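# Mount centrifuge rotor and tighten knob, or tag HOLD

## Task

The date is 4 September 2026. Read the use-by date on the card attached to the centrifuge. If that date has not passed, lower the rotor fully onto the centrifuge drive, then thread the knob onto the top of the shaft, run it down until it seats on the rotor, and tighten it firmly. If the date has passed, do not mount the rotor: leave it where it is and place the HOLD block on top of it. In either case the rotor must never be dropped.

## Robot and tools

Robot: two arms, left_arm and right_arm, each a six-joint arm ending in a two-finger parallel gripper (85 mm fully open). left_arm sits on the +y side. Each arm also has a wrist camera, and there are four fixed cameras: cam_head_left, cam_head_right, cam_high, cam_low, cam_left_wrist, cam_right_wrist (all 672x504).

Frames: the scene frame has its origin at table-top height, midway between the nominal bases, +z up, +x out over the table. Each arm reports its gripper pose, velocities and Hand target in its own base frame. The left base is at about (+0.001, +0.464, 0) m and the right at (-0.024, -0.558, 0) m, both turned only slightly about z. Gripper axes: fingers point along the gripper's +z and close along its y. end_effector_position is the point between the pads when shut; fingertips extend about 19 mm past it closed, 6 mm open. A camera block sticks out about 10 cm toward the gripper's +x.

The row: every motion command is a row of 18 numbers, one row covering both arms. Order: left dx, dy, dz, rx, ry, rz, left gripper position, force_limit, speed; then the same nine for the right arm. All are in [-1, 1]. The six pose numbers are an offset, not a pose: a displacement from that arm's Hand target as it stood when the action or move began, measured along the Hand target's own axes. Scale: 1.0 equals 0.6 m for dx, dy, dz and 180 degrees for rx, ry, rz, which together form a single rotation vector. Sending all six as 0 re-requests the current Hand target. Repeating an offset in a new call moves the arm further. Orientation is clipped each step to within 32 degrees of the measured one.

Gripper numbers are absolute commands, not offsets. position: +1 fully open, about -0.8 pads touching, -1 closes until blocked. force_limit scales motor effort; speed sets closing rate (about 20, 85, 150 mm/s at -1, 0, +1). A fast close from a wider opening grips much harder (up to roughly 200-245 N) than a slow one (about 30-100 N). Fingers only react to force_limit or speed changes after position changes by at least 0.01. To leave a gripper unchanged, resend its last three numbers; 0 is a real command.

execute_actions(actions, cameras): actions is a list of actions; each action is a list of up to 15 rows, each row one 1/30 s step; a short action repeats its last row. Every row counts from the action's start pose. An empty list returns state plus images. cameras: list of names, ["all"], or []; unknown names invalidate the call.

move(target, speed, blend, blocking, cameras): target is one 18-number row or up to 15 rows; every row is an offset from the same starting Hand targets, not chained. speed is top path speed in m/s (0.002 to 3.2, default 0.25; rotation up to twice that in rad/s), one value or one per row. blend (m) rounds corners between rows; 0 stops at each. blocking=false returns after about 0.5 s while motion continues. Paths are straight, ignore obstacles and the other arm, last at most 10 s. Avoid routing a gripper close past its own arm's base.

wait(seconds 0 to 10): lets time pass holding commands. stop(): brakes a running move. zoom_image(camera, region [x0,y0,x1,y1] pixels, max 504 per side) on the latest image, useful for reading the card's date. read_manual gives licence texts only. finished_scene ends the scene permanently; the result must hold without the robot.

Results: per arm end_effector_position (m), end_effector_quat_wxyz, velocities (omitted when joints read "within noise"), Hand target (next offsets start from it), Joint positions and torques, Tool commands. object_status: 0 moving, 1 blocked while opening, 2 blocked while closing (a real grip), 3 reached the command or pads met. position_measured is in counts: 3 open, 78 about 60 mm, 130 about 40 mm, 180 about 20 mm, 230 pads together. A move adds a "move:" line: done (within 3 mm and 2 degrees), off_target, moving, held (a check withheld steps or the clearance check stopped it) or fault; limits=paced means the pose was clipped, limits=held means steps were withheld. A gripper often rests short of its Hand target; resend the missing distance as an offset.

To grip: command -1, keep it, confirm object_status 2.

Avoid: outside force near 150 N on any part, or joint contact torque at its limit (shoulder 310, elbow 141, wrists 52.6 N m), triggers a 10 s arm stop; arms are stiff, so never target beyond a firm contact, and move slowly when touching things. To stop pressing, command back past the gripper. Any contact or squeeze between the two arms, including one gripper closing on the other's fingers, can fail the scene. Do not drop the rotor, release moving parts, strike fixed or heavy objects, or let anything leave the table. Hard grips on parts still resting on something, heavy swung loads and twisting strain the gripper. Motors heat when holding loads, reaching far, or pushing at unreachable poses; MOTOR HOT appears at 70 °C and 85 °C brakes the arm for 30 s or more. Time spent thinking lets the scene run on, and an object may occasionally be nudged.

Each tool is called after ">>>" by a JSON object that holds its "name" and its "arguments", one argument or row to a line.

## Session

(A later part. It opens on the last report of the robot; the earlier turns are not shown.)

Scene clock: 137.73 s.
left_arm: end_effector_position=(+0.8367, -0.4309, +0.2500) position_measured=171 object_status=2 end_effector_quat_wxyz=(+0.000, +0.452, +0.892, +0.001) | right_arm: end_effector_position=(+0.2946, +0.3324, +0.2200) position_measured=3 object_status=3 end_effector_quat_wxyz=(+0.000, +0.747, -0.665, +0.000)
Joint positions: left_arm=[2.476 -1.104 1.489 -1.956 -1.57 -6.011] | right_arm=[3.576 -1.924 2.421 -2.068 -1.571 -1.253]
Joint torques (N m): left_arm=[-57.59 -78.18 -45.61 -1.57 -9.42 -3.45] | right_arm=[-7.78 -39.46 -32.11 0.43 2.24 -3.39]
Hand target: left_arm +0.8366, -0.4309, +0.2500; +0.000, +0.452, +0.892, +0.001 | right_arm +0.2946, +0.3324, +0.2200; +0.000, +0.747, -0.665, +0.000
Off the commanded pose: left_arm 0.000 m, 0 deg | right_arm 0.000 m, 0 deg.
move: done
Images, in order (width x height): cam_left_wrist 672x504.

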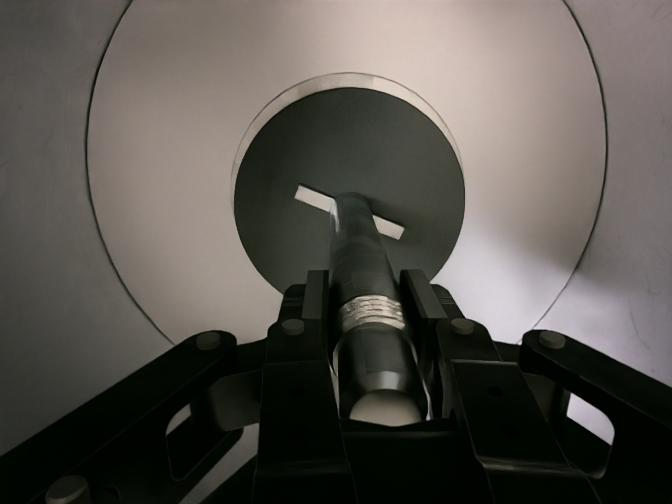

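>>> {"name": "move", "arguments": {
  "target": [0,0,0,0,0,0.0178,-1,-1,-1,0,0,0,0,0,0,1,1,1],
  "cameras": ["cam_left_wrist"],
  "speed": 0.1
}}

>>> {"name": "zoom_image", "arguments": {
  "camera": "cam_left_wrist",
  "region": [270, 130, 430, 270]
}}

Scene clock: 143.23 s.
left_arm: end_effector_position=(+0.8366, -0.4309, +0.2500) position_measured=171 object_status=2 end_effector_quat_wxyz=(+0.000, +0.476, +0.879, +0.001) | right_arm: end_effector_position=(+0.2946, +0.3324, +0.2200) position_measured=3 object_status=3 end_effector_quat_wxyz=(+0.000, +0.747, -0.665, +0.000)
Joint positions: left_arm=[2.476 -1.104 1.489 -1.956 -1.57 -5.956] | right_arm=[3.576 -1.924 2.421 -2.068 -1.571 -1.253]
Joint torques (N m): left_arm=[-57.99 -79.51 -57.83 -1.73 -12.28 3.01] | right_arm=[-7.73 -39.16 -31.99 0.35 2.55 -3.44]
Hand target: left_arm +0.8366, -0.4309, +0.2500; +0.000, +0.476, +0.879, +0.001 | right_arm +0.2946, +0.3324, +0.2200; +0.000, +0.747, -0.665, +0.000
Off the commanded pose: left_arm 0.000 m, 0 deg | right_arm 0.000 m, 0 deg.
move: done
Images, in order (width x height): cam_left_wrist 672x504.

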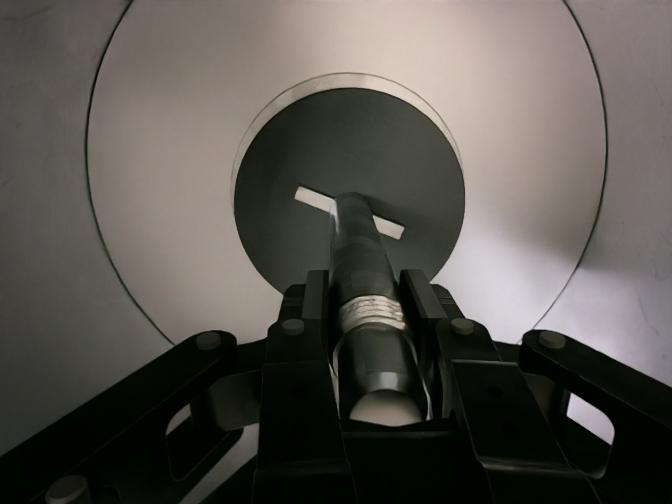

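Scaled by 3.150 from the camera's 672x504 image, which has a finer 960x720 frame.

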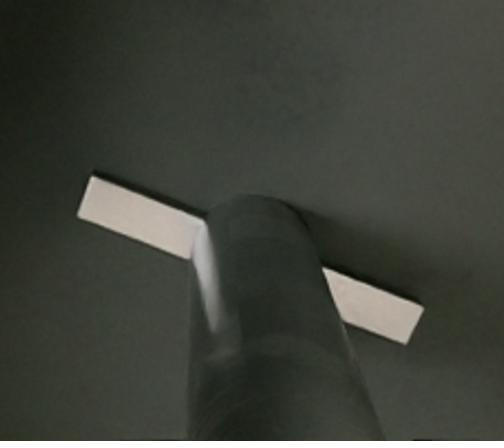

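>>> {"name": "move", "arguments": {
  "target": [
    [0,0,0,0,0,0,0.3,1,-0.6,0,0,0,0,0,0,1,1,1],
    [-0.1005,-0.0228,-0.2833,0,0,0.1235,0.3,1,-0.6,0,0,0,0,0,0,1,1,1]
  ],
  "cameras": ["cam_left_wrist"],
  "speed": 0.25
}}

>>> {"name": "zoom_image", "arguments": {
  "camera": "cam_left_wrist",
  "region": [250, 20, 410, 160]
}}

Scene clock: 148.20 s.
left_arm: end_effector_position=(+0.8580, -0.4890, +0.4198) position_measured=91 object_status=3 end_effector_quat_wxyz=(+0.000, +0.637, +0.771, +0.001) | right_arm: end_effector_position=(+0.2946, +0.3324, +0.2200) position_measured=3 object_status=3 end_effector_quat_wxyz=(+0.000, +0.747, -0.665, +0.000)
Joint positions: left_arm=[2.443 -1.091 1.163 -1.643 -1.57 -5.602] | right_arm=[3.576 -1.924 2.421 -2.068 -1.571 -1.253]
Joint torques (N m): left_arm=[-19.42 -64.86 -86.16 -3.71 -2.86 3.24] | right_arm=[-7.09 -38.51 -32.31 0.58 2.43 -3.62]
Hand target: left_arm +0.8580, -0.4890, +0.4199; +0.000, +0.637, +0.771, +0.001 | right_arm +0.2946, +0.3324, +0.2200; +0.000, +0.747, -0.665, +0.000
Off the commanded pose: left_arm 0.000 m, 0 deg | right_arm 0.000 m, 0 deg.
move: done
Images, in order (width x height): cam_left_wrist 672x504.

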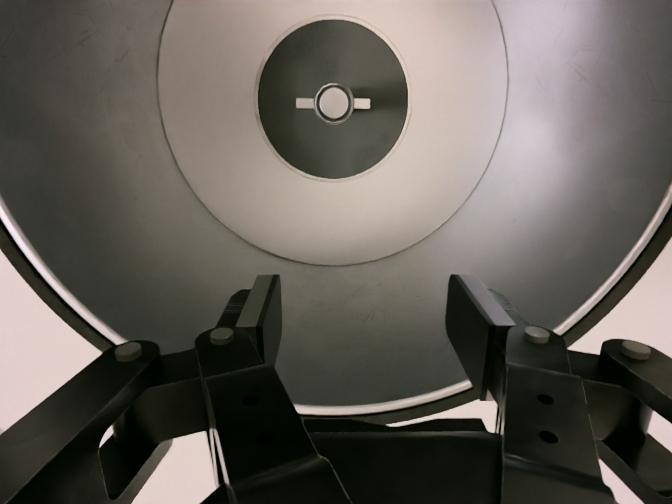

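Scaled by 3.150 from the camera's 672x504 image, which has a finer 960x720 frame.

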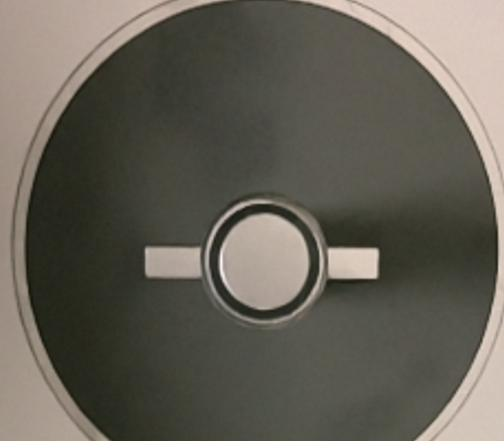

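>>> {"name": "move", "arguments": {
  "target": [
    [0.2752,-0.9643,0.0332,0,0,0,0.3,1,-0.6,0,0,0,0,0,0,1,1,1],
    [0.2752,-0.9643,0.325,0,0,0.002,0.3,1,-0.6,0,0,0,0,0,0,1,1,1]
  ],
  "cameras": ["cam_left_wrist","cam_right_wrist"],
  "speed": [0.45,0.2],
  "blend": [0.04,0]
}}

Scene clock: 154.80 s.
left_arm: end_effector_position=(+0.2592, -0.4358, +0.2248) position_measured=91 object_status=3 end_effector_quat_wxyz=(-0.001, +0.641, +0.768, +0.000) | right_arm: end_effector_position=(+0.2946, +0.3324, +0.2200) position_measured=3 object_status=3 end_effector_quat_wxyz=(+0.000, +0.747, -0.665, +0.000)
Joint positions: left_arm=[1.751 -1.791 2.325 -2.104 -1.572 -6.283] | right_arm=[3.576 -1.924 2.421 -2.068 -1.571 -1.253]
Joint torques (N m): left_arm=[10.1 -8.83 -51.86 -7.35 4.67 -3.17] | right_arm=[-5.68 -37.05 -32.63 0.18 2.55 -3.4]
Hand target: left_arm +0.2588, -0.4359, +0.2246; +0.000, +0.639, +0.769, +0.001 | right_arm +0.2946, +0.3324, +0.2200; +0.000, +0.747, -0.665, +0.000
Off the commanded pose: left_arm 0.000 m, 0 deg | right_arm 0.000 m, 0 deg.
joint sent to its limit (left arm) — joint 6 (wrist 3), lower limit. The joint targets still meet the commanded pose.
move: done
Images, in order (width x height): cam_left_wrist 672x504, cam_right_wrist 672x504.

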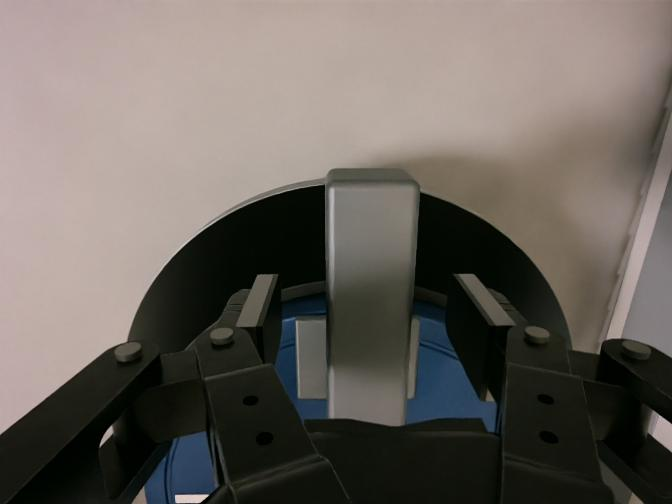

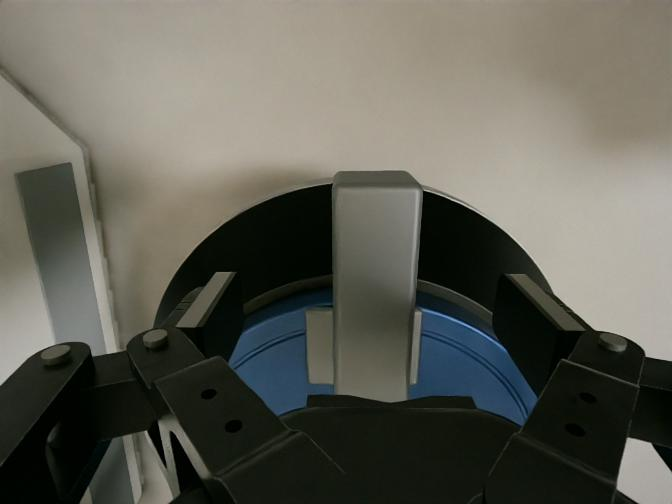

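>>> {"name": "execute_actions", "arguments": {
  "actions": [
    [[0,0,0,0,0,0,-0.15,1,-0.5,0,0,0,0,0,0,-0.15,1,0.2]],
    [[0,0,0,0,0,0,-1,-0.2,-1,0,0,0,0,0,0,-1,-0.2,-1]],
    [[0,0,0,0,0,0,-1,-0.2,-1,0,0,0,0,0,0,-1,-0.2,-1]]
  ],
  "cameras": ["cam_left_wrist","cam_right_wrist"]
}}

Scene clock: 158.10 s.
left_arm: end_effector_position=(+0.2593, -0.4358, +0.2246) position_measured=171 object_status=2 end_effector_quat_wxyz=(-0.001, +0.641, +0.768, +0.000) | right_arm: end_effector_position=(+0.2945, +0.3324, +0.2200) position_measured=171 object_status=2 end_effector_quat_wxyz=(+0.000, +0.747, -0.665, +0.000)
Joint positions: left_arm=[1.751 -1.79 2.325 -2.105 -1.572 -6.283] | right_arm=[3.576 -1.924 2.421 -2.068 -1.571 -1.253]
Joint torques (N m): left_arm=[13.37 -6.82 -51.31 -4.49 4.46 -3.1] | right_arm=[-5.59 -21.18 -37.88 -6.39 -0.68 -2.93]
Hand target: left_arm +0.2588, -0.4359, +0.2246; +0.000, +0.639, +0.769, +0.001 | right_arm +0.2946, +0.3324, +0.2200; +0.000, +0.747, -0.665, +0.000
Off the commanded pose: left_arm 0.000 m, 0 deg | right_arm 0.000 m, 0 deg.
joint sent to its limit (left arm) — joint 6 (wrist 3), lower limit. The joint targets still meet the commanded pose.
Images, in order (width x height): cam_left_wrist 672x504, cam_right_wrist 672x504.

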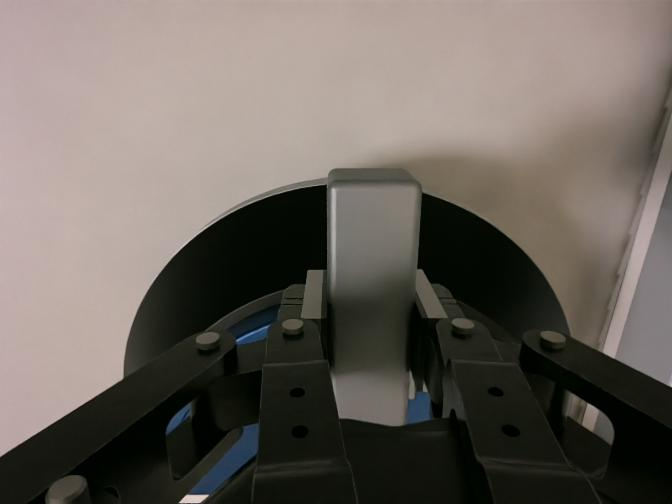

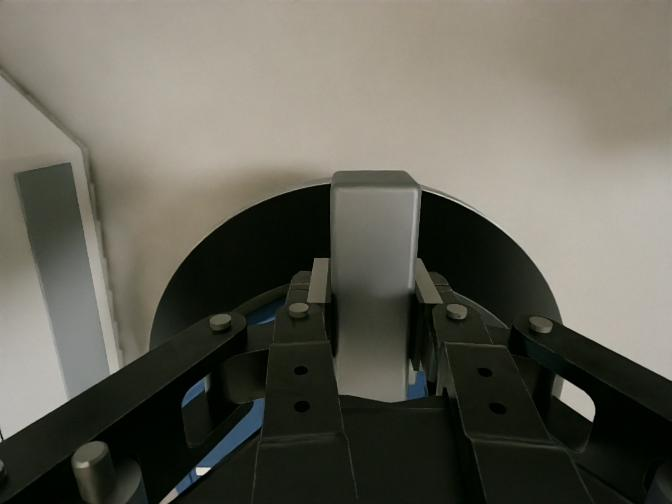

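>>> {"name": "move", "arguments": {
  "target": [
    [0,0,0,0,0,0,-1,-0.2,-1,0,0,0,0,0,0,0.3,1,-0.3],
    [0,0,0,0,0,0,-1,-0.2,-1,0,0,-0.3,0,0,0,0.3,1,-0.3],
    [0,0,0,0,0,0,-1,-0.2,-1,-0.3616,-0.9328,-0.3333,0,0,0,0.3,1,-0.3]
  ],
  "cameras": ["cam_right_wrist"],
  "speed": [0.3,0.3,0.4],
  "blend": [0,0.05,0]
}}

>>> {"name": "zoom_image", "arguments": {
  "camera": "cam_right_wrist",
  "region": [260, 20, 420, 160]
}}

Scene clock: 169.37 s.
left_arm: end_effector_position=(+0.2593, -0.4358, +0.2246) position_measured=171 object_status=2 end_effector_quat_wxyz=(-0.001, +0.641, +0.768, +0.000) | right_arm: end_effector_position=(+0.8250, +0.6130, +0.4203) position_measured=91 object_status=3 end_effector_quat_wxyz=(+0.000, +0.747, -0.665, +0.000)
Joint positions: left_arm=[1.751 -1.79 2.325 -2.105 -1.572 -6.283] | right_arm=[3.607 -1.017 1.049 -1.603 -1.571 -1.222]
Joint torques (N m): left_arm=[11.21 -7.63 -51.96 -3.63 4.4 -3.03] | right_arm=[12.21 -121.64 -48.68 0.73 -0.97 2.56]
Hand target: left_arm +0.2588, -0.4359, +0.2246; +0.000, +0.639, +0.769, +0.001 | right_arm +0.8251, +0.6130, +0.4203; +0.000, +0.747, -0.665, +0.000
Off the commanded pose: left_arm 0.000 m, 0 deg | right_arm 0.000 m, 0 deg.
joint sent to its limit (left arm) — joint 6 (wrist 3), lower limit. The joint targets still meet the commanded pose.
move: done
Images, in order (width x height): cam_right_wrist 672x504.

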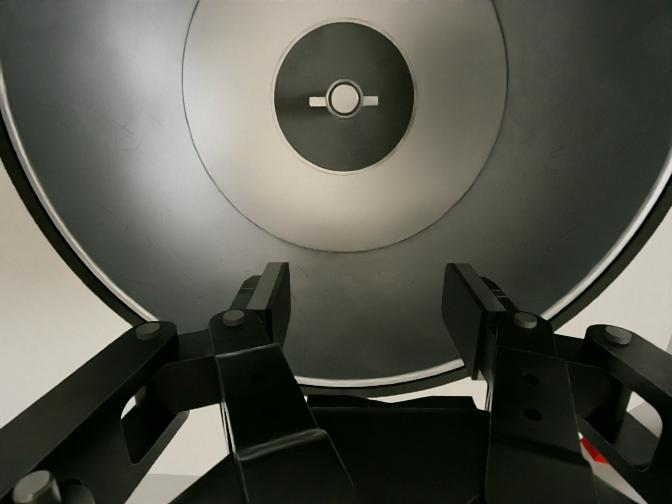

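Scaled by 3.150 from the camera's 672x504 image, which has a finer 960x720 frame.

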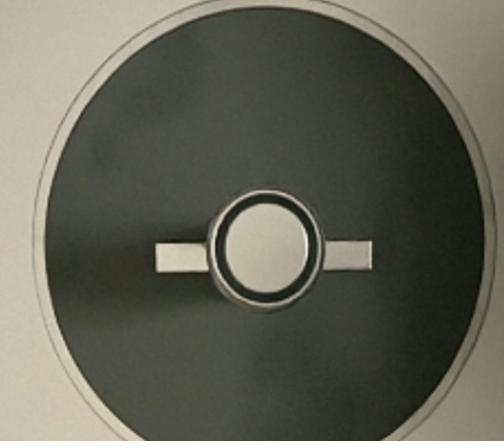

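>>> {"name": "move", "arguments": {
  "target": [
    [0,0,0,0,0,0,-1,-0.2,-1,0.3616,0.9328,0.0333,0,0,0,0.3,1,-0.3],
    [0,0,0,0,0,0,-1,-0.2,-1,0.3616,0.9328,0.3333,0,0,0,0.3,1,-0.3]
  ],
  "cameras": ["cam_right_wrist","cam_left_wrist"],
  "speed": [0.4,0.2],
  "blend": [0.05,0]
}}

Scene clock: 182.63 s.
left_arm: end_effector_position=(+0.2593, -0.4358, +0.2246) position_measured=171 object_status=2 end_effector_quat_wxyz=(-0.001, +0.641, +0.768, +0.000) | right_arm: end_effector_position=(+0.2946, +0.3324, +0.2202) position_measured=91 object_status=3 end_effector_quat_wxyz=(+0.000, +0.747, -0.665, +0.000)
Joint positions: left_arm=[1.751 -1.79 2.325 -2.105 -1.572 -6.283] | right_arm=[3.576 -1.924 2.421 -2.068 -1.571 -1.253]
Joint torques (N m): left_arm=[9.64 -7.49 -52.55 -3.86 4.66 -2.97] | right_arm=[12.53 1.6 -32.03 -3.97 -0.88 2.74]
Hand target: left_arm +0.2588, -0.4359, +0.2246; +0.000, +0.639, +0.769, +0.001 | right_arm +0.2946, +0.3324, +0.2200; +0.000, +0.747, -0.665, +0.000
Off the commanded pose: left_arm 0.000 m, 0 deg | right_arm 0.000 m, 0 deg.
joint sent to its limit (left arm) — joint 6 (wrist 3), lower limit. The joint targets still meet the commanded pose.
move: done
Images, in order (width x height): cam_left_wrist 672x504, cam_right_wrist 672x504.

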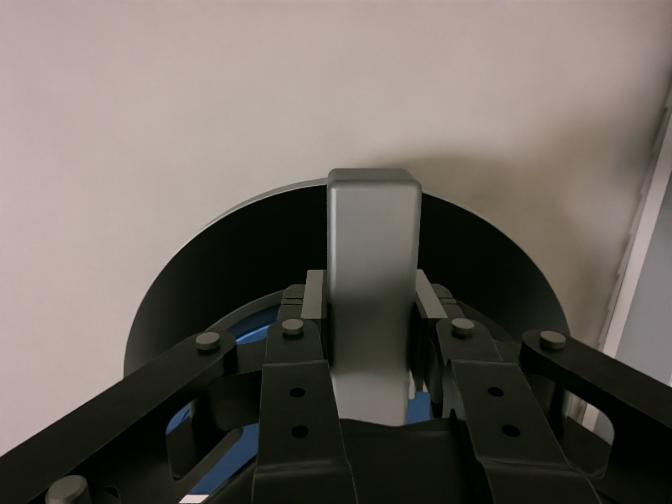

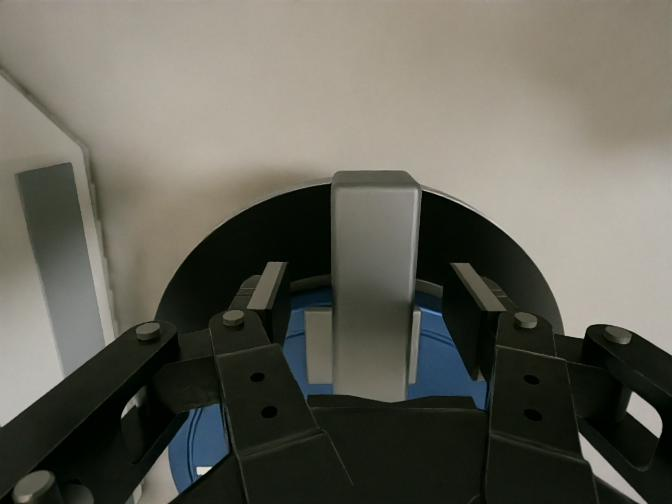

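>>> {"name": "execute_actions", "arguments": {
  "actions": [
    [[0,0,0,0,0,0,-1,-0.2,-1,0,0,0,0,0,0,-1,-0.2,-1]],
    [[0,0,0,0,0,0,-1,-0.2,-1,0,0,0,0,0,0,-1,-0.2,-1]],
    [[0,0,0,0,0,0,-1,-0.2,-1,0,0,0,0,0,0,-1,-0.2,-1]],
    [[0,0,0,0,0,0,-1,-0.2,-1,0,0,0,0,0,0,-1,-0.2,-1]]
  ],
  "cameras": ["cam_head_left","cam_right_wrist"]
}}

Scene clock: 190.67 s.
left_arm: end_effector_position=(+0.2593, -0.4358, +0.2246) position_measured=171 object_status=2 end_effector_quat_wxyz=(-0.001, +0.641, +0.768, +0.000) | right_arm: end_effector_position=(+0.2946, +0.3324, +0.2200) position_measured=171 object_status=2 end_effector_quat_wxyz=(+0.000, +0.747, -0.665, +0.000)
Joint positions: left_arm=[1.751 -1.79 2.325 -2.105 -1.572 -6.283] | right_arm=[3.576 -1.924 2.421 -2.068 -1.571 -1.253]
Joint torques (N m): left_arm=[11.18 -8.16 -51.93 -3.94 4.2 -2.53] | right_arm=[-6.8 0.22 -40.8 -4.21 -0.47 2.75]
Hand target: left_arm +0.2588, -0.4359, +0.2246; +0.000, +0.639, +0.769, +0.001 | right_arm +0.2946, +0.3324, +0.2200; +0.000, +0.747, -0.665, +0.000
Off the commanded pose: left_arm 0.000 m, 0 deg | right_arm 0.000 m, 0 deg.
joint sent to its limit (left arm) — joint 6 (wrist 3), lower limit. The joint targets still meet the commanded pose.
Images, in order (width x height): cam_head_left 672x504, cam_right_wrist 672x504.

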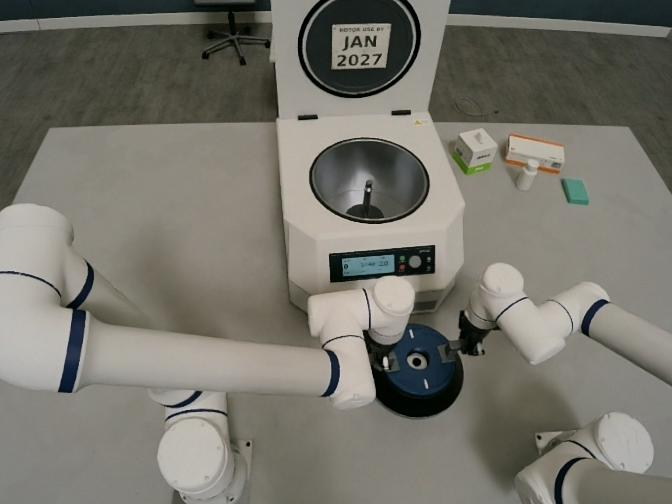

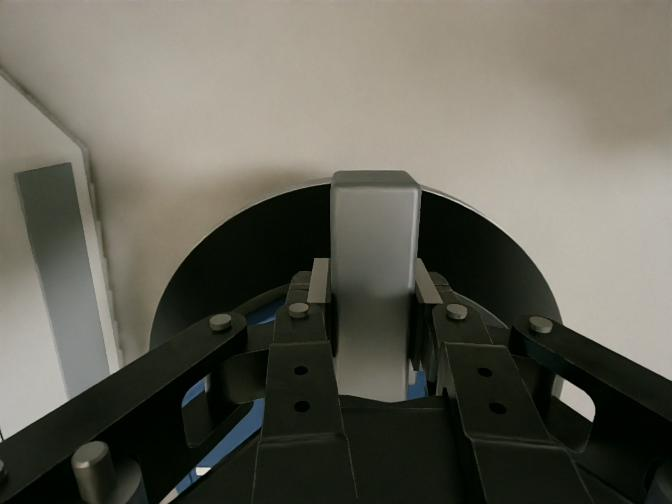

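>>> {"name": "move", "arguments": {
  "target": [0,0,-0.0417,0,0,0,-1,-0.2,-1,0,0,-0.0417,0,0,0,-1,-0.2,-1],
  "speed": 0.06,
  "cameras": ["cam_right_wrist","cam_left_wrist","cam_low"]
}}

Scene clock: 192.27 s.
left_arm: end_effector_position=(+0.2592, -0.4358, +0.2495) position_measured=172 object_status=2 end_effector_quat_wxyz=(-0.001, +0.641, +0.768, +0.000) | right_arm: end_effector_position=(+0.2946, +0.3324, +0.2449) position_measured=172 object_status=2 end_effector_quat_wxyz=(+0.000, +0.747, -0.665, +0.000)
Joint positions: left_arm=[1.751 -1.817 2.294 -2.047 -1.572 -6.283] | right_arm=[3.576 -1.951 2.388 -2.008 -1.571 -1.253]
Joint torques (N m): left_arm=[-5.83 -49.52 -102.8 -5.5 -0.63 -2.62] | right_arm=[3.59 -58.2 -60.97 -1.04 0.08 -0.78]
Hand target: left_arm +0.2588, -0.4359, +0.2496; +0.000, +0.639, +0.769, +0.001 | right_arm +0.2946, +0.3324, +0.2450; +0.000, +0.747, -0.665, +0.000
Off the commanded pose: left_arm 0.000 m, 0 deg | right_arm 0.000 m, 0 deg.
joint sent to its limit (left arm) — joint 6 (wrist 3), lower limit. The joint targets still meet the commanded pose.
move: done
Images, in order (width x height): cam_low 672x504, cam_left_wrist 672x504, cam_right_wrist 672x504.

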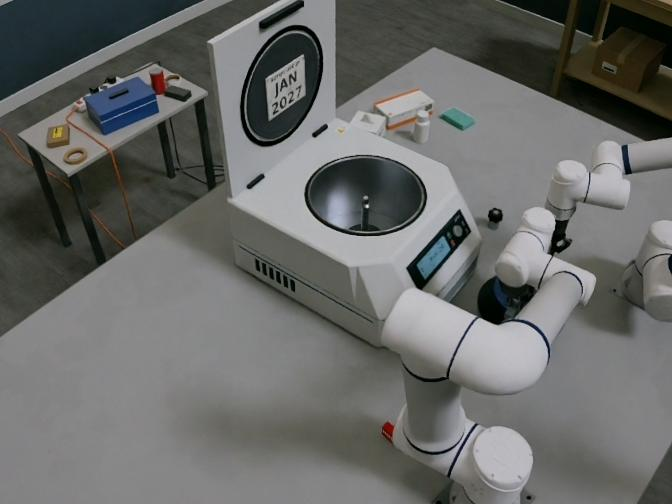

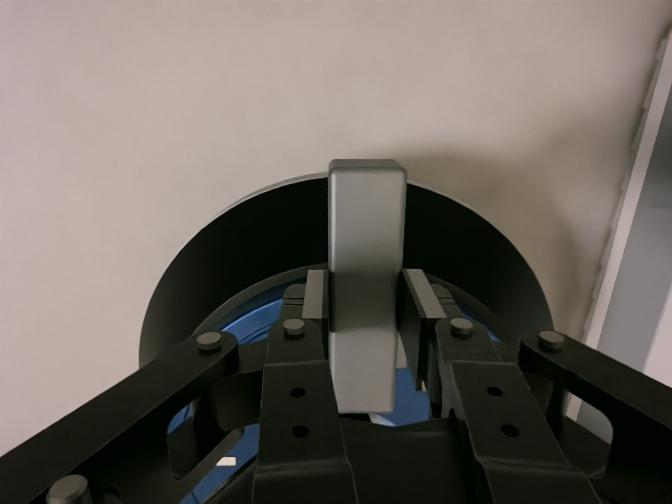

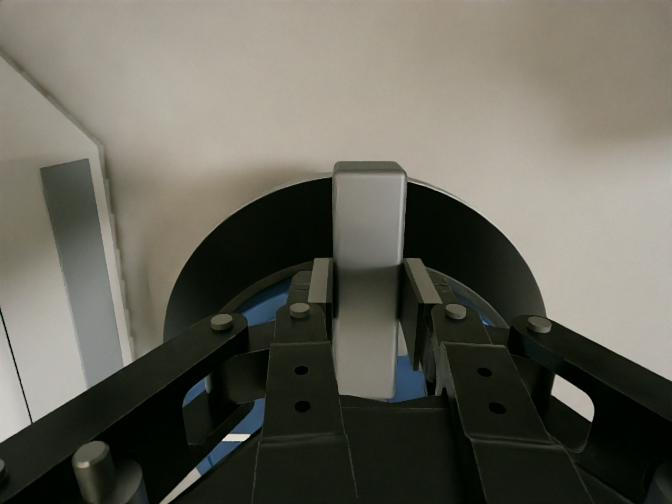

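>>> {"name": "wait", "arguments": {
  "seconds": 0.1,
  "cameras": ["cam_right_wrist","cam_head_right","cam_high","cam_left_wrist"]
}}

>>> {"name": "zoom_image", "arguments": {
  "camera": "cam_head_right",
  "region": [300, 260, 480, 440]
}}

Scene clock: 217.67 s.
left_arm: end_effector_position=(+0.2593, -0.4358, +0.2496) position_measured=172 object_status=2 end_effector_quat_wxyz=(-0.001, +0.641, +0.768, +0.000) | right_arm: end_effector_position=(+0.2946, +0.3324, +0.2450) position_measured=172 object_status=2 end_effector_quat_wxyz=(+0.000, +0.747, -0.665, +0.000)
Joint positions: left_arm=[1.751 -1.817 2.294 -2.047 -1.572 -6.283] | right_arm=[3.576 -1.951 2.388 -2.008 -1.571 -1.253]
Joint torques (N m): left_arm=[6.62 -46.83 -103.27 -5.35 3.47 -1.94] | right_arm=[-9.72 -58.62 -61.95 -1.56 0.4 -3.44]
Hand target: left_arm +0.2588, -0.4359, +0.2496; +0.000, +0.639, +0.769, +0.001 | right_arm +0.2946, +0.3324, +0.2450; +0.000, +0.747, -0.665, +0.000
Tool commands: left_gripper/position=-1.0 left_gripper/force_limit=-0.2 left_gripper/speed=-1.0 right_gripper/position=-1.0 right_gripper/force_limit=-0.2 right_gripper/speed=-1.0
Off the commanded pose: left_arm 0.000 m, 0 deg | right_arm 0.000 m, 0 deg.
wait: 0.10 s; at rest from the start
Images, in order (width x height): cam_head_right 672x504, cam_high 672x504, cam_left_wrist 672x504, cam_right_wrist 672x504.

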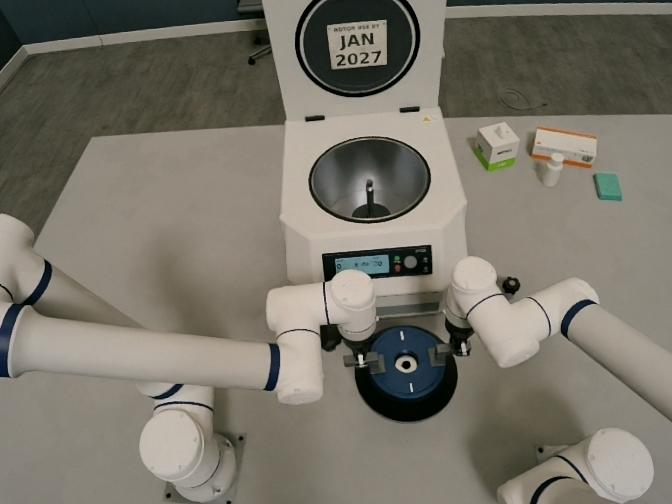

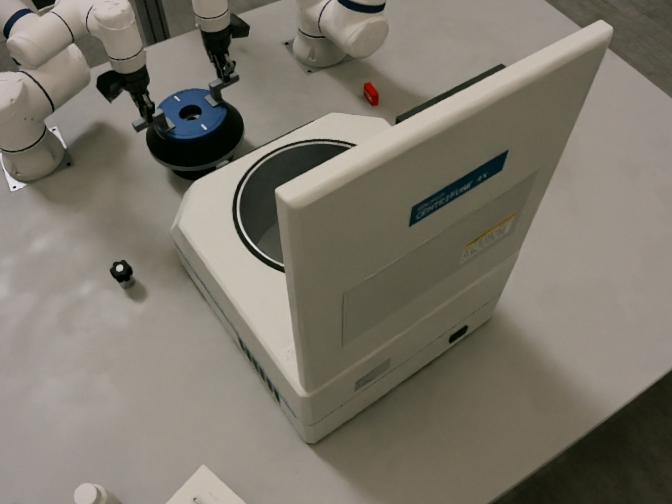

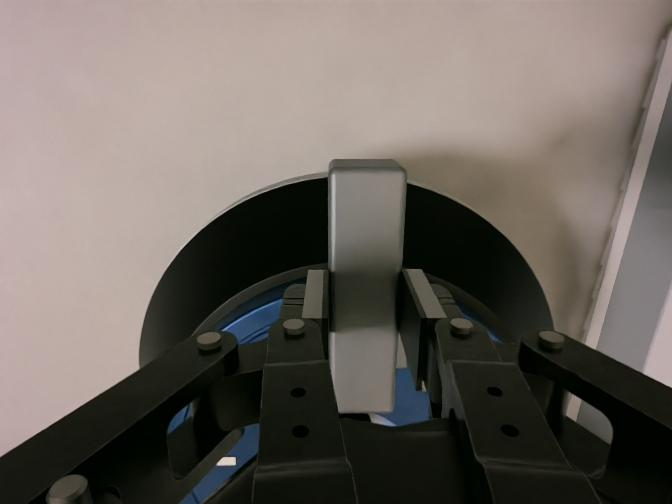

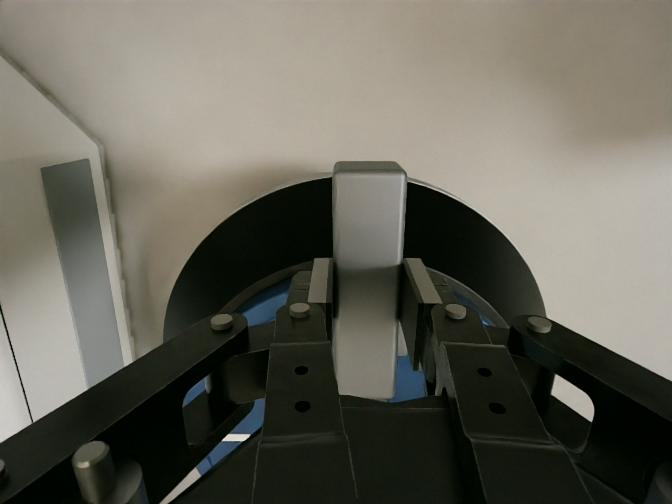

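Scaled by 2.800 from the camera's 672x504 image, which has a finer 960x720 frame.

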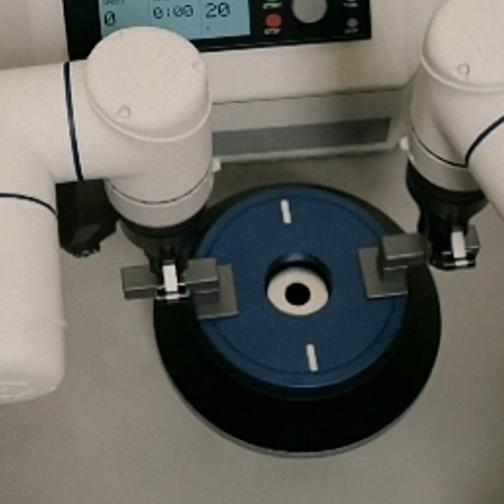

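>>> {"name": "move", "arguments": {
  "target": [
    [0,0,0.0075,0,0,0,-1,-0.2,-1,0,0,0.0075,0,0,0,-1,-0.2,-1],
    [0,0,0.0075,0,0,0,-0.18,-0.2,-1,0,0,0.0075,0,0,0,-0.18,-0.2,-1],
    [0,0,0.0417,0,0,0,-0.18,-0.2,-1,0,0,0.0417,0,0,0,-0.18,-0.2,-1]
  ],
  "speed": 0.06,
  "cameras": ["cam_right_wrist","cam_left_wrist"]
}}

Scene clock: 225.63 s.
left_arm: end_effector_position=(+0.2592, -0.4358, +0.2248) position_measured=151 object_status=3 end_effector_quat_wxyz=(-0.001, +0.641, +0.768, +0.000) | right_arm: end_effector_position=(+0.2946, +0.3324, +0.2202) position_measured=151 object_status=3 end_effector_quat_wxyz=(+0.000, +0.747, -0.665, +0.000)
Joint positions: left_arm=[1.751 -1.791 2.325 -2.104 -1.572 -6.283] | right_arm=[3.576 -1.924 2.421 -2.068 -1.571 -1.253]
Joint torques (N m): left_arm=[-5.75 -6.12 -51.74 -7.16 -0.29 -1.08] | right_arm=[-0.26 0.88 -31.9 -3.93 -0.41 -1.1]
Hand target: left_arm +0.2588, -0.4359, +0.2246; +0.000, +0.639, +0.769, +0.001 | right_arm +0.2946, +0.3324, +0.2200; +0.000, +0.747, -0.665, +0.000
Off the commanded pose: left_arm 0.000 m, 0 deg | right_arm 0.000 m, 0 deg.
joint sent to its limit (left arm) — joint 6 (wrist 3), lower limit. The joint targets still meet the commanded pose.
move: done
Images, in order (width x height): cam_left_wrist 672x504, cam_right_wrist 672x504.

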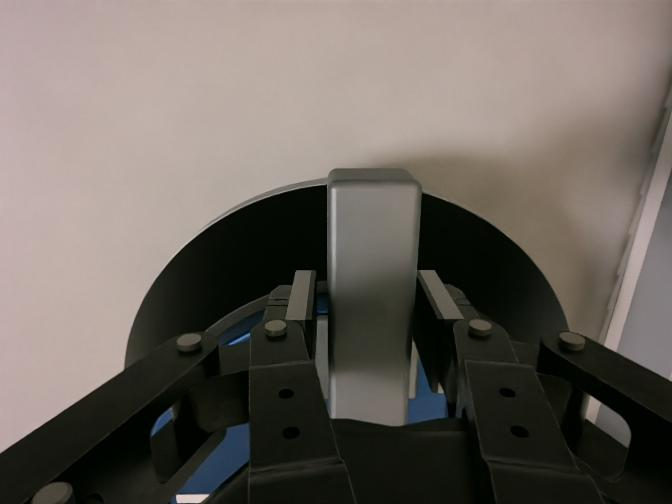

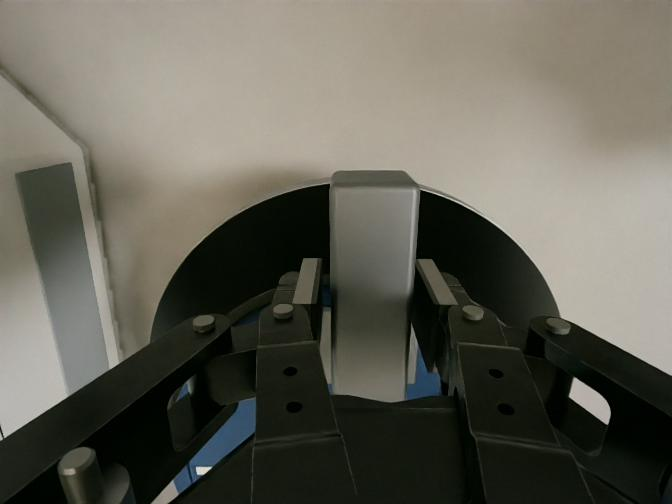

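>>> {"name": "wait", "arguments": {
  "seconds": 0.1,
  "cameras": ["cam_head_right","cam_high"]
}}

>>> {"name": "zoom_image", "arguments": {
  "camera": "cam_head_right",
  "region": [300, 260, 480, 440]
}}

>>> {"name": "zoom_image", "arguments": {
  "camera": "cam_high",
  "region": [90, 30, 270, 200]
}}

Scene clock: 227.33 s.
left_arm: end_effector_position=(+0.2593, -0.4358, +0.2246) position_measured=151 object_status=3 end_effector_quat_wxyz=(-0.001, +0.641, +0.768, +0.000) | right_arm: end_effector_position=(+0.2946, +0.3324, +0.2200) position_measured=151 object_status=3 end_effector_quat_wxyz=(+0.000, +0.747, -0.665, +0.000)
Joint positions: left_arm=[1.751 -1.79 2.325 -2.105 -1.572 -6.283] | right_arm=[3.576 -1.924 2.421 -2.068 -1.571 -1.253]
Joint torques (N m): left_arm=[6.84 -6.21 -51.53 -7.48 4.14 -0.61] | right_arm=[7.99 0.12 -31.93 -4.11 -0.32 2.52]
Hand target: left_arm +0.2588, -0.4359, +0.2246; +0.000, +0.639, +0.769, +0.001 | right_arm +0.2946, +0.3324, +0.2200; +0.000, +0.747, -0.665, +0.000
Tool commands: left_gripper/position=-0.18 left_gripper/force_limit=-0.2 left_gripper/speed=-1.0 right_gripper/position=-0.18 right_gripper/force_limit=-0.2 right_gripper/speed=-1.0
Off the commanded pose: left_arm 0.000 m, 0 deg | right_arm 0.000 m, 0 deg.
wait: 0.10 s; at rest from the start
Images, in order (width x height): cam_head_right 672x504, cam_high 672x504.

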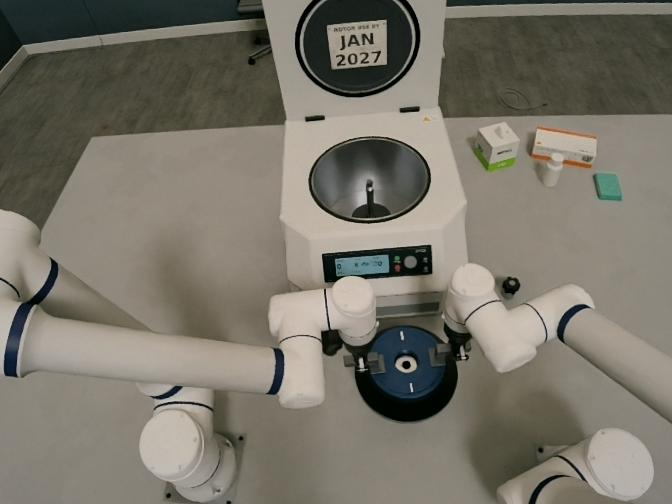

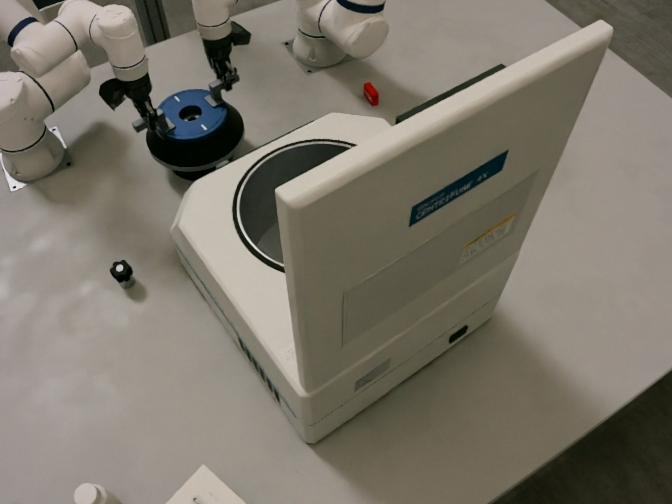

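Scaled by 2.800 from the camera's 672x504 image, which has a finer 960x720 frame.

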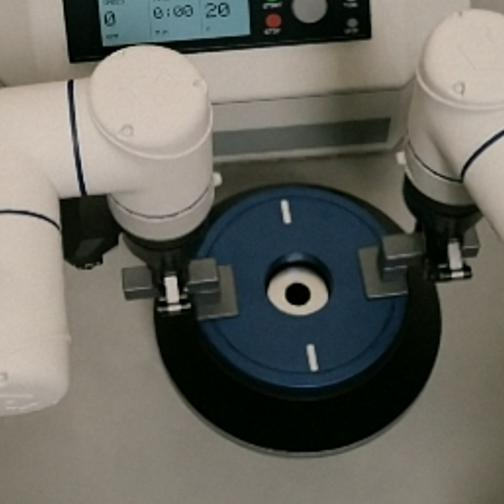

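Scaled by 2.800 from the camera's 672x504 image, which has a finer 960x720 frame.

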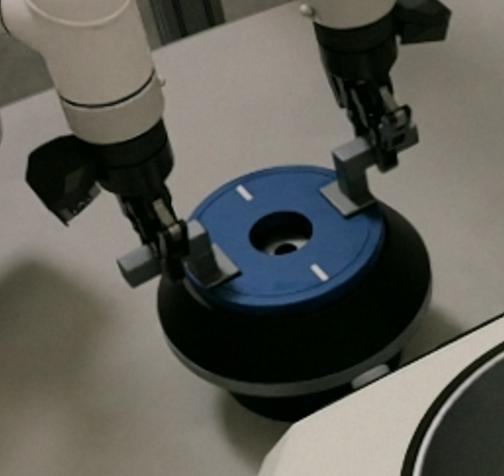

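>>> {"name": "execute_actions", "arguments": {
  "actions": [
    [[0,0,0,0,0,0,-1,1,-1,0,0,0,0,0,0,-1,1,-1]],
    [[0,0,0,0,0,0,-1,1,-1,0,0,0,0,0,0,-1,1,-1]]
  ]
}}

>>> {"name": "move", "arguments": {
  "target": [0,0,-0.015,0,0,0,-1,1,-1,0,0,-0.015,0,0,0,-1,1,-1],
  "speed": 0.03,
  "cameras": ["cam_right_wrist","cam_left_wrist"]
}}

Scene clock: 231.27 s.
left_arm: end_effector_position=(+0.2593, -0.4358, +0.2246) position_measured=172 object_status=2 end_effector_quat_wxyz=(-0.001, +0.641, +0.768, +0.000) | right_arm: end_effector_position=(+0.2946, +0.3324, +0.2200) position_measured=172 object_status=2 end_effector_quat_wxyz=(+0.000, +0.747, -0.665, +0.000)
Joint positions: left_arm=[1.751 -1.79 2.325 -2.105 -1.572 -6.283] | right_arm=[3.576 -1.924 2.421 -2.068 -1.571 -1.253]
Joint torques (N m): left_arm=[4 -6.46 -52.22 -5.31 -2.32 0.04] | right_arm=[6.87 -7.72 -32.59 1.34 1.63 2.14]
Hand target: left_arm +0.2588, -0.4359, +0.2246; +0.000, +0.639, +0.769, +0.001 | right_arm +0.2946, +0.3324, +0.2200; +0.000, +0.747, -0.665, +0.000
Off the commanded pose: left_arm 0.000 m, 0 deg | right_arm 0.000 m, 0 deg.
joint sent to its limit (left arm) — joint 6 (wrist 3), lower limit. The joint targets still meet the commanded pose.

Scene clock: 232.10 s.
left_arm: end_effector_position=(+0.2593, -0.4358, +0.2335) position_measured=172 object_status=2 end_effector_quat_wxyz=(-0.001, +0.641, +0.768, +0.000) | right_arm: end_effector_position=(+0.2946, +0.3324, +0.2288) position_measured=172 object_status=2 end_effector_quat_wxyz=(+0.000, +0.747, -0.665, +0.000)
Joint positions: left_arm=[1.751 -1.8 2.314 -2.084 -1.572 -6.283] | right_arm=[3.576 -1.934 2.41 -2.047 -1.571 -1.253]
Joint torques (N m): left_arm=[-3.93 -46.04 -96.45 -4.02 4.04 0.28] | right_arm=[-9.91 -60.79 -58.71 -1.61 -3.24 2.34]
Hand target: left_arm +0.2588, -0.4359, +0.2336; +0.000, +0.639, +0.769, +0.001 | right_arm +0.2946, +0.3324, +0.2290; +0.000, +0.747, -0.665, +0.000
Off the commanded pose: left_arm 0.001 m, 0 deg | right_arm 0.000 m, 0 deg.
joint sent to its limit (left arm) — joint 6 (wrist 3), lower limit. The joint targets still meet the commanded pose.
move: done
Images, in order (width x height): cam_left_wrist 672x504, cam_right_wrist 672x504.

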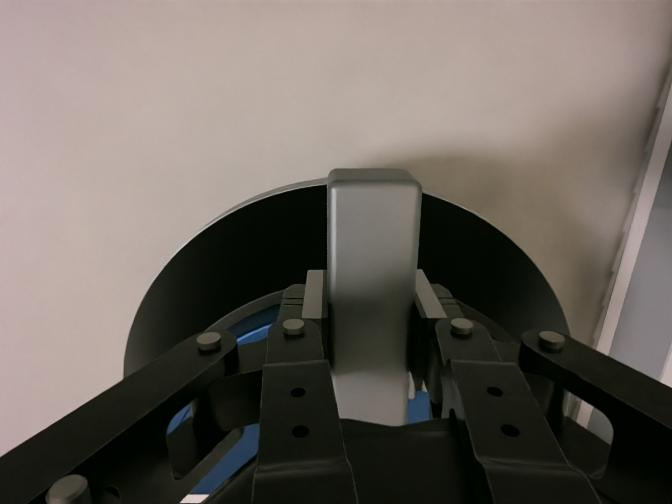

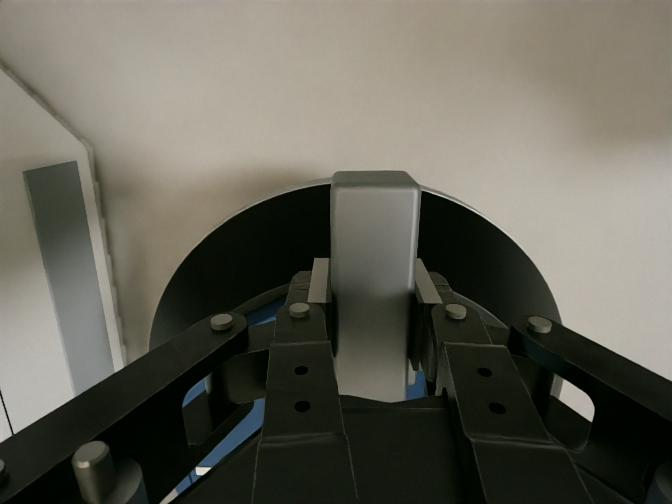

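>>> {"name": "move", "arguments": {
  "target": [0,0,-0.05,0,0,0,-1,1,-1,0,0,-0.05,0,0,0,-1,1,-1],
  "speed": 0.05,
  "cameras": ["cam_right_wrist","cam_left_wrist","cam_head_right"]
}}

Scene clock: 234.07 s.
left_arm: end_effector_position=(+0.2592, -0.4359, +0.2635) position_measured=172 object_status=2 end_effector_quat_wxyz=(-0.001, +0.641, +0.768, +0.000) | right_arm: end_effector_position=(+0.2946, +0.3324, +0.2589) position_measured=172 object_status=2 end_effector_quat_wxyz=(+0.000, +0.747, -0.665, +0.000)
Joint positions: left_arm=[1.751 -1.83 2.276 -2.016 -1.572 -6.283] | right_arm=[3.576 -1.965 2.369 -1.975 -1.571 -1.253]
Joint torques (N m): left_arm=[1.7 -46.71 -104.64 -3.65 -0.81 0.63] | right_arm=[-2.43 -57.81 -60.69 -0.83 -1.85 0.07]
Hand target: left_arm +0.2588, -0.4359, +0.2636; +0.000, +0.639, +0.769, +0.001 | right_arm +0.2946, +0.3324, +0.2590; +0.000, +0.747, -0.665, +0.000
Off the commanded pose: left_arm 0.000 m, 0 deg | right_arm 0.000 m, 0 deg.
joint sent to its limit (left arm) — joint 6 (wrist 3), lower limit. The joint targets still meet the commanded pose.
move: done
Images, in order (width x height): cam_head_right 672x504, cam_left_wrist 672x504, cam_right_wrist 672x504.

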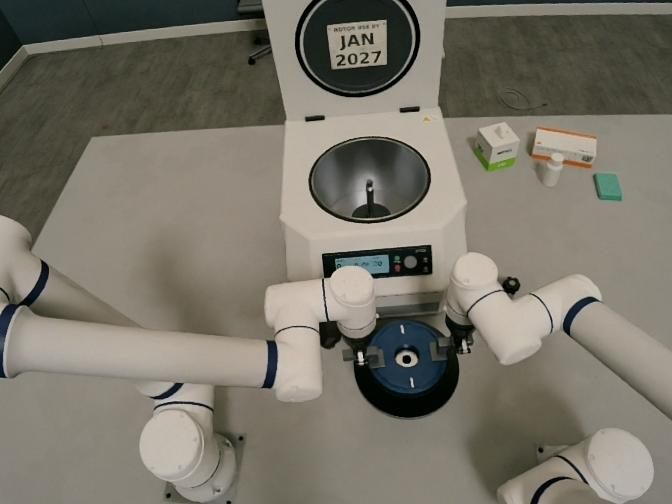

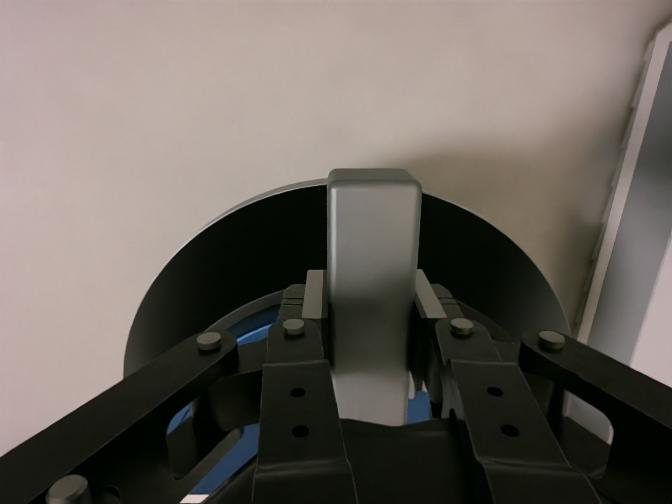

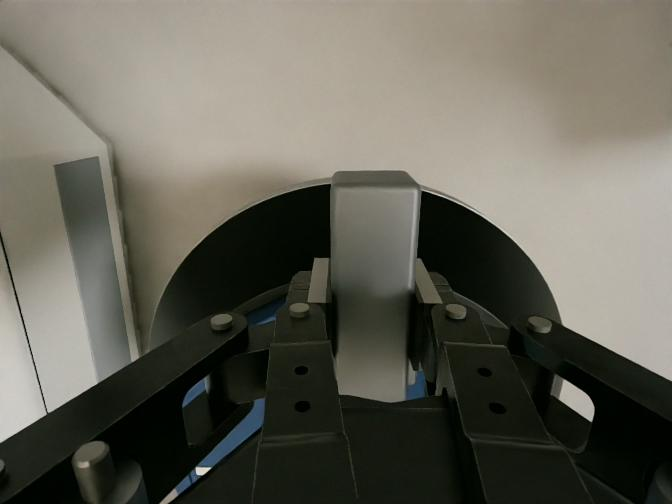

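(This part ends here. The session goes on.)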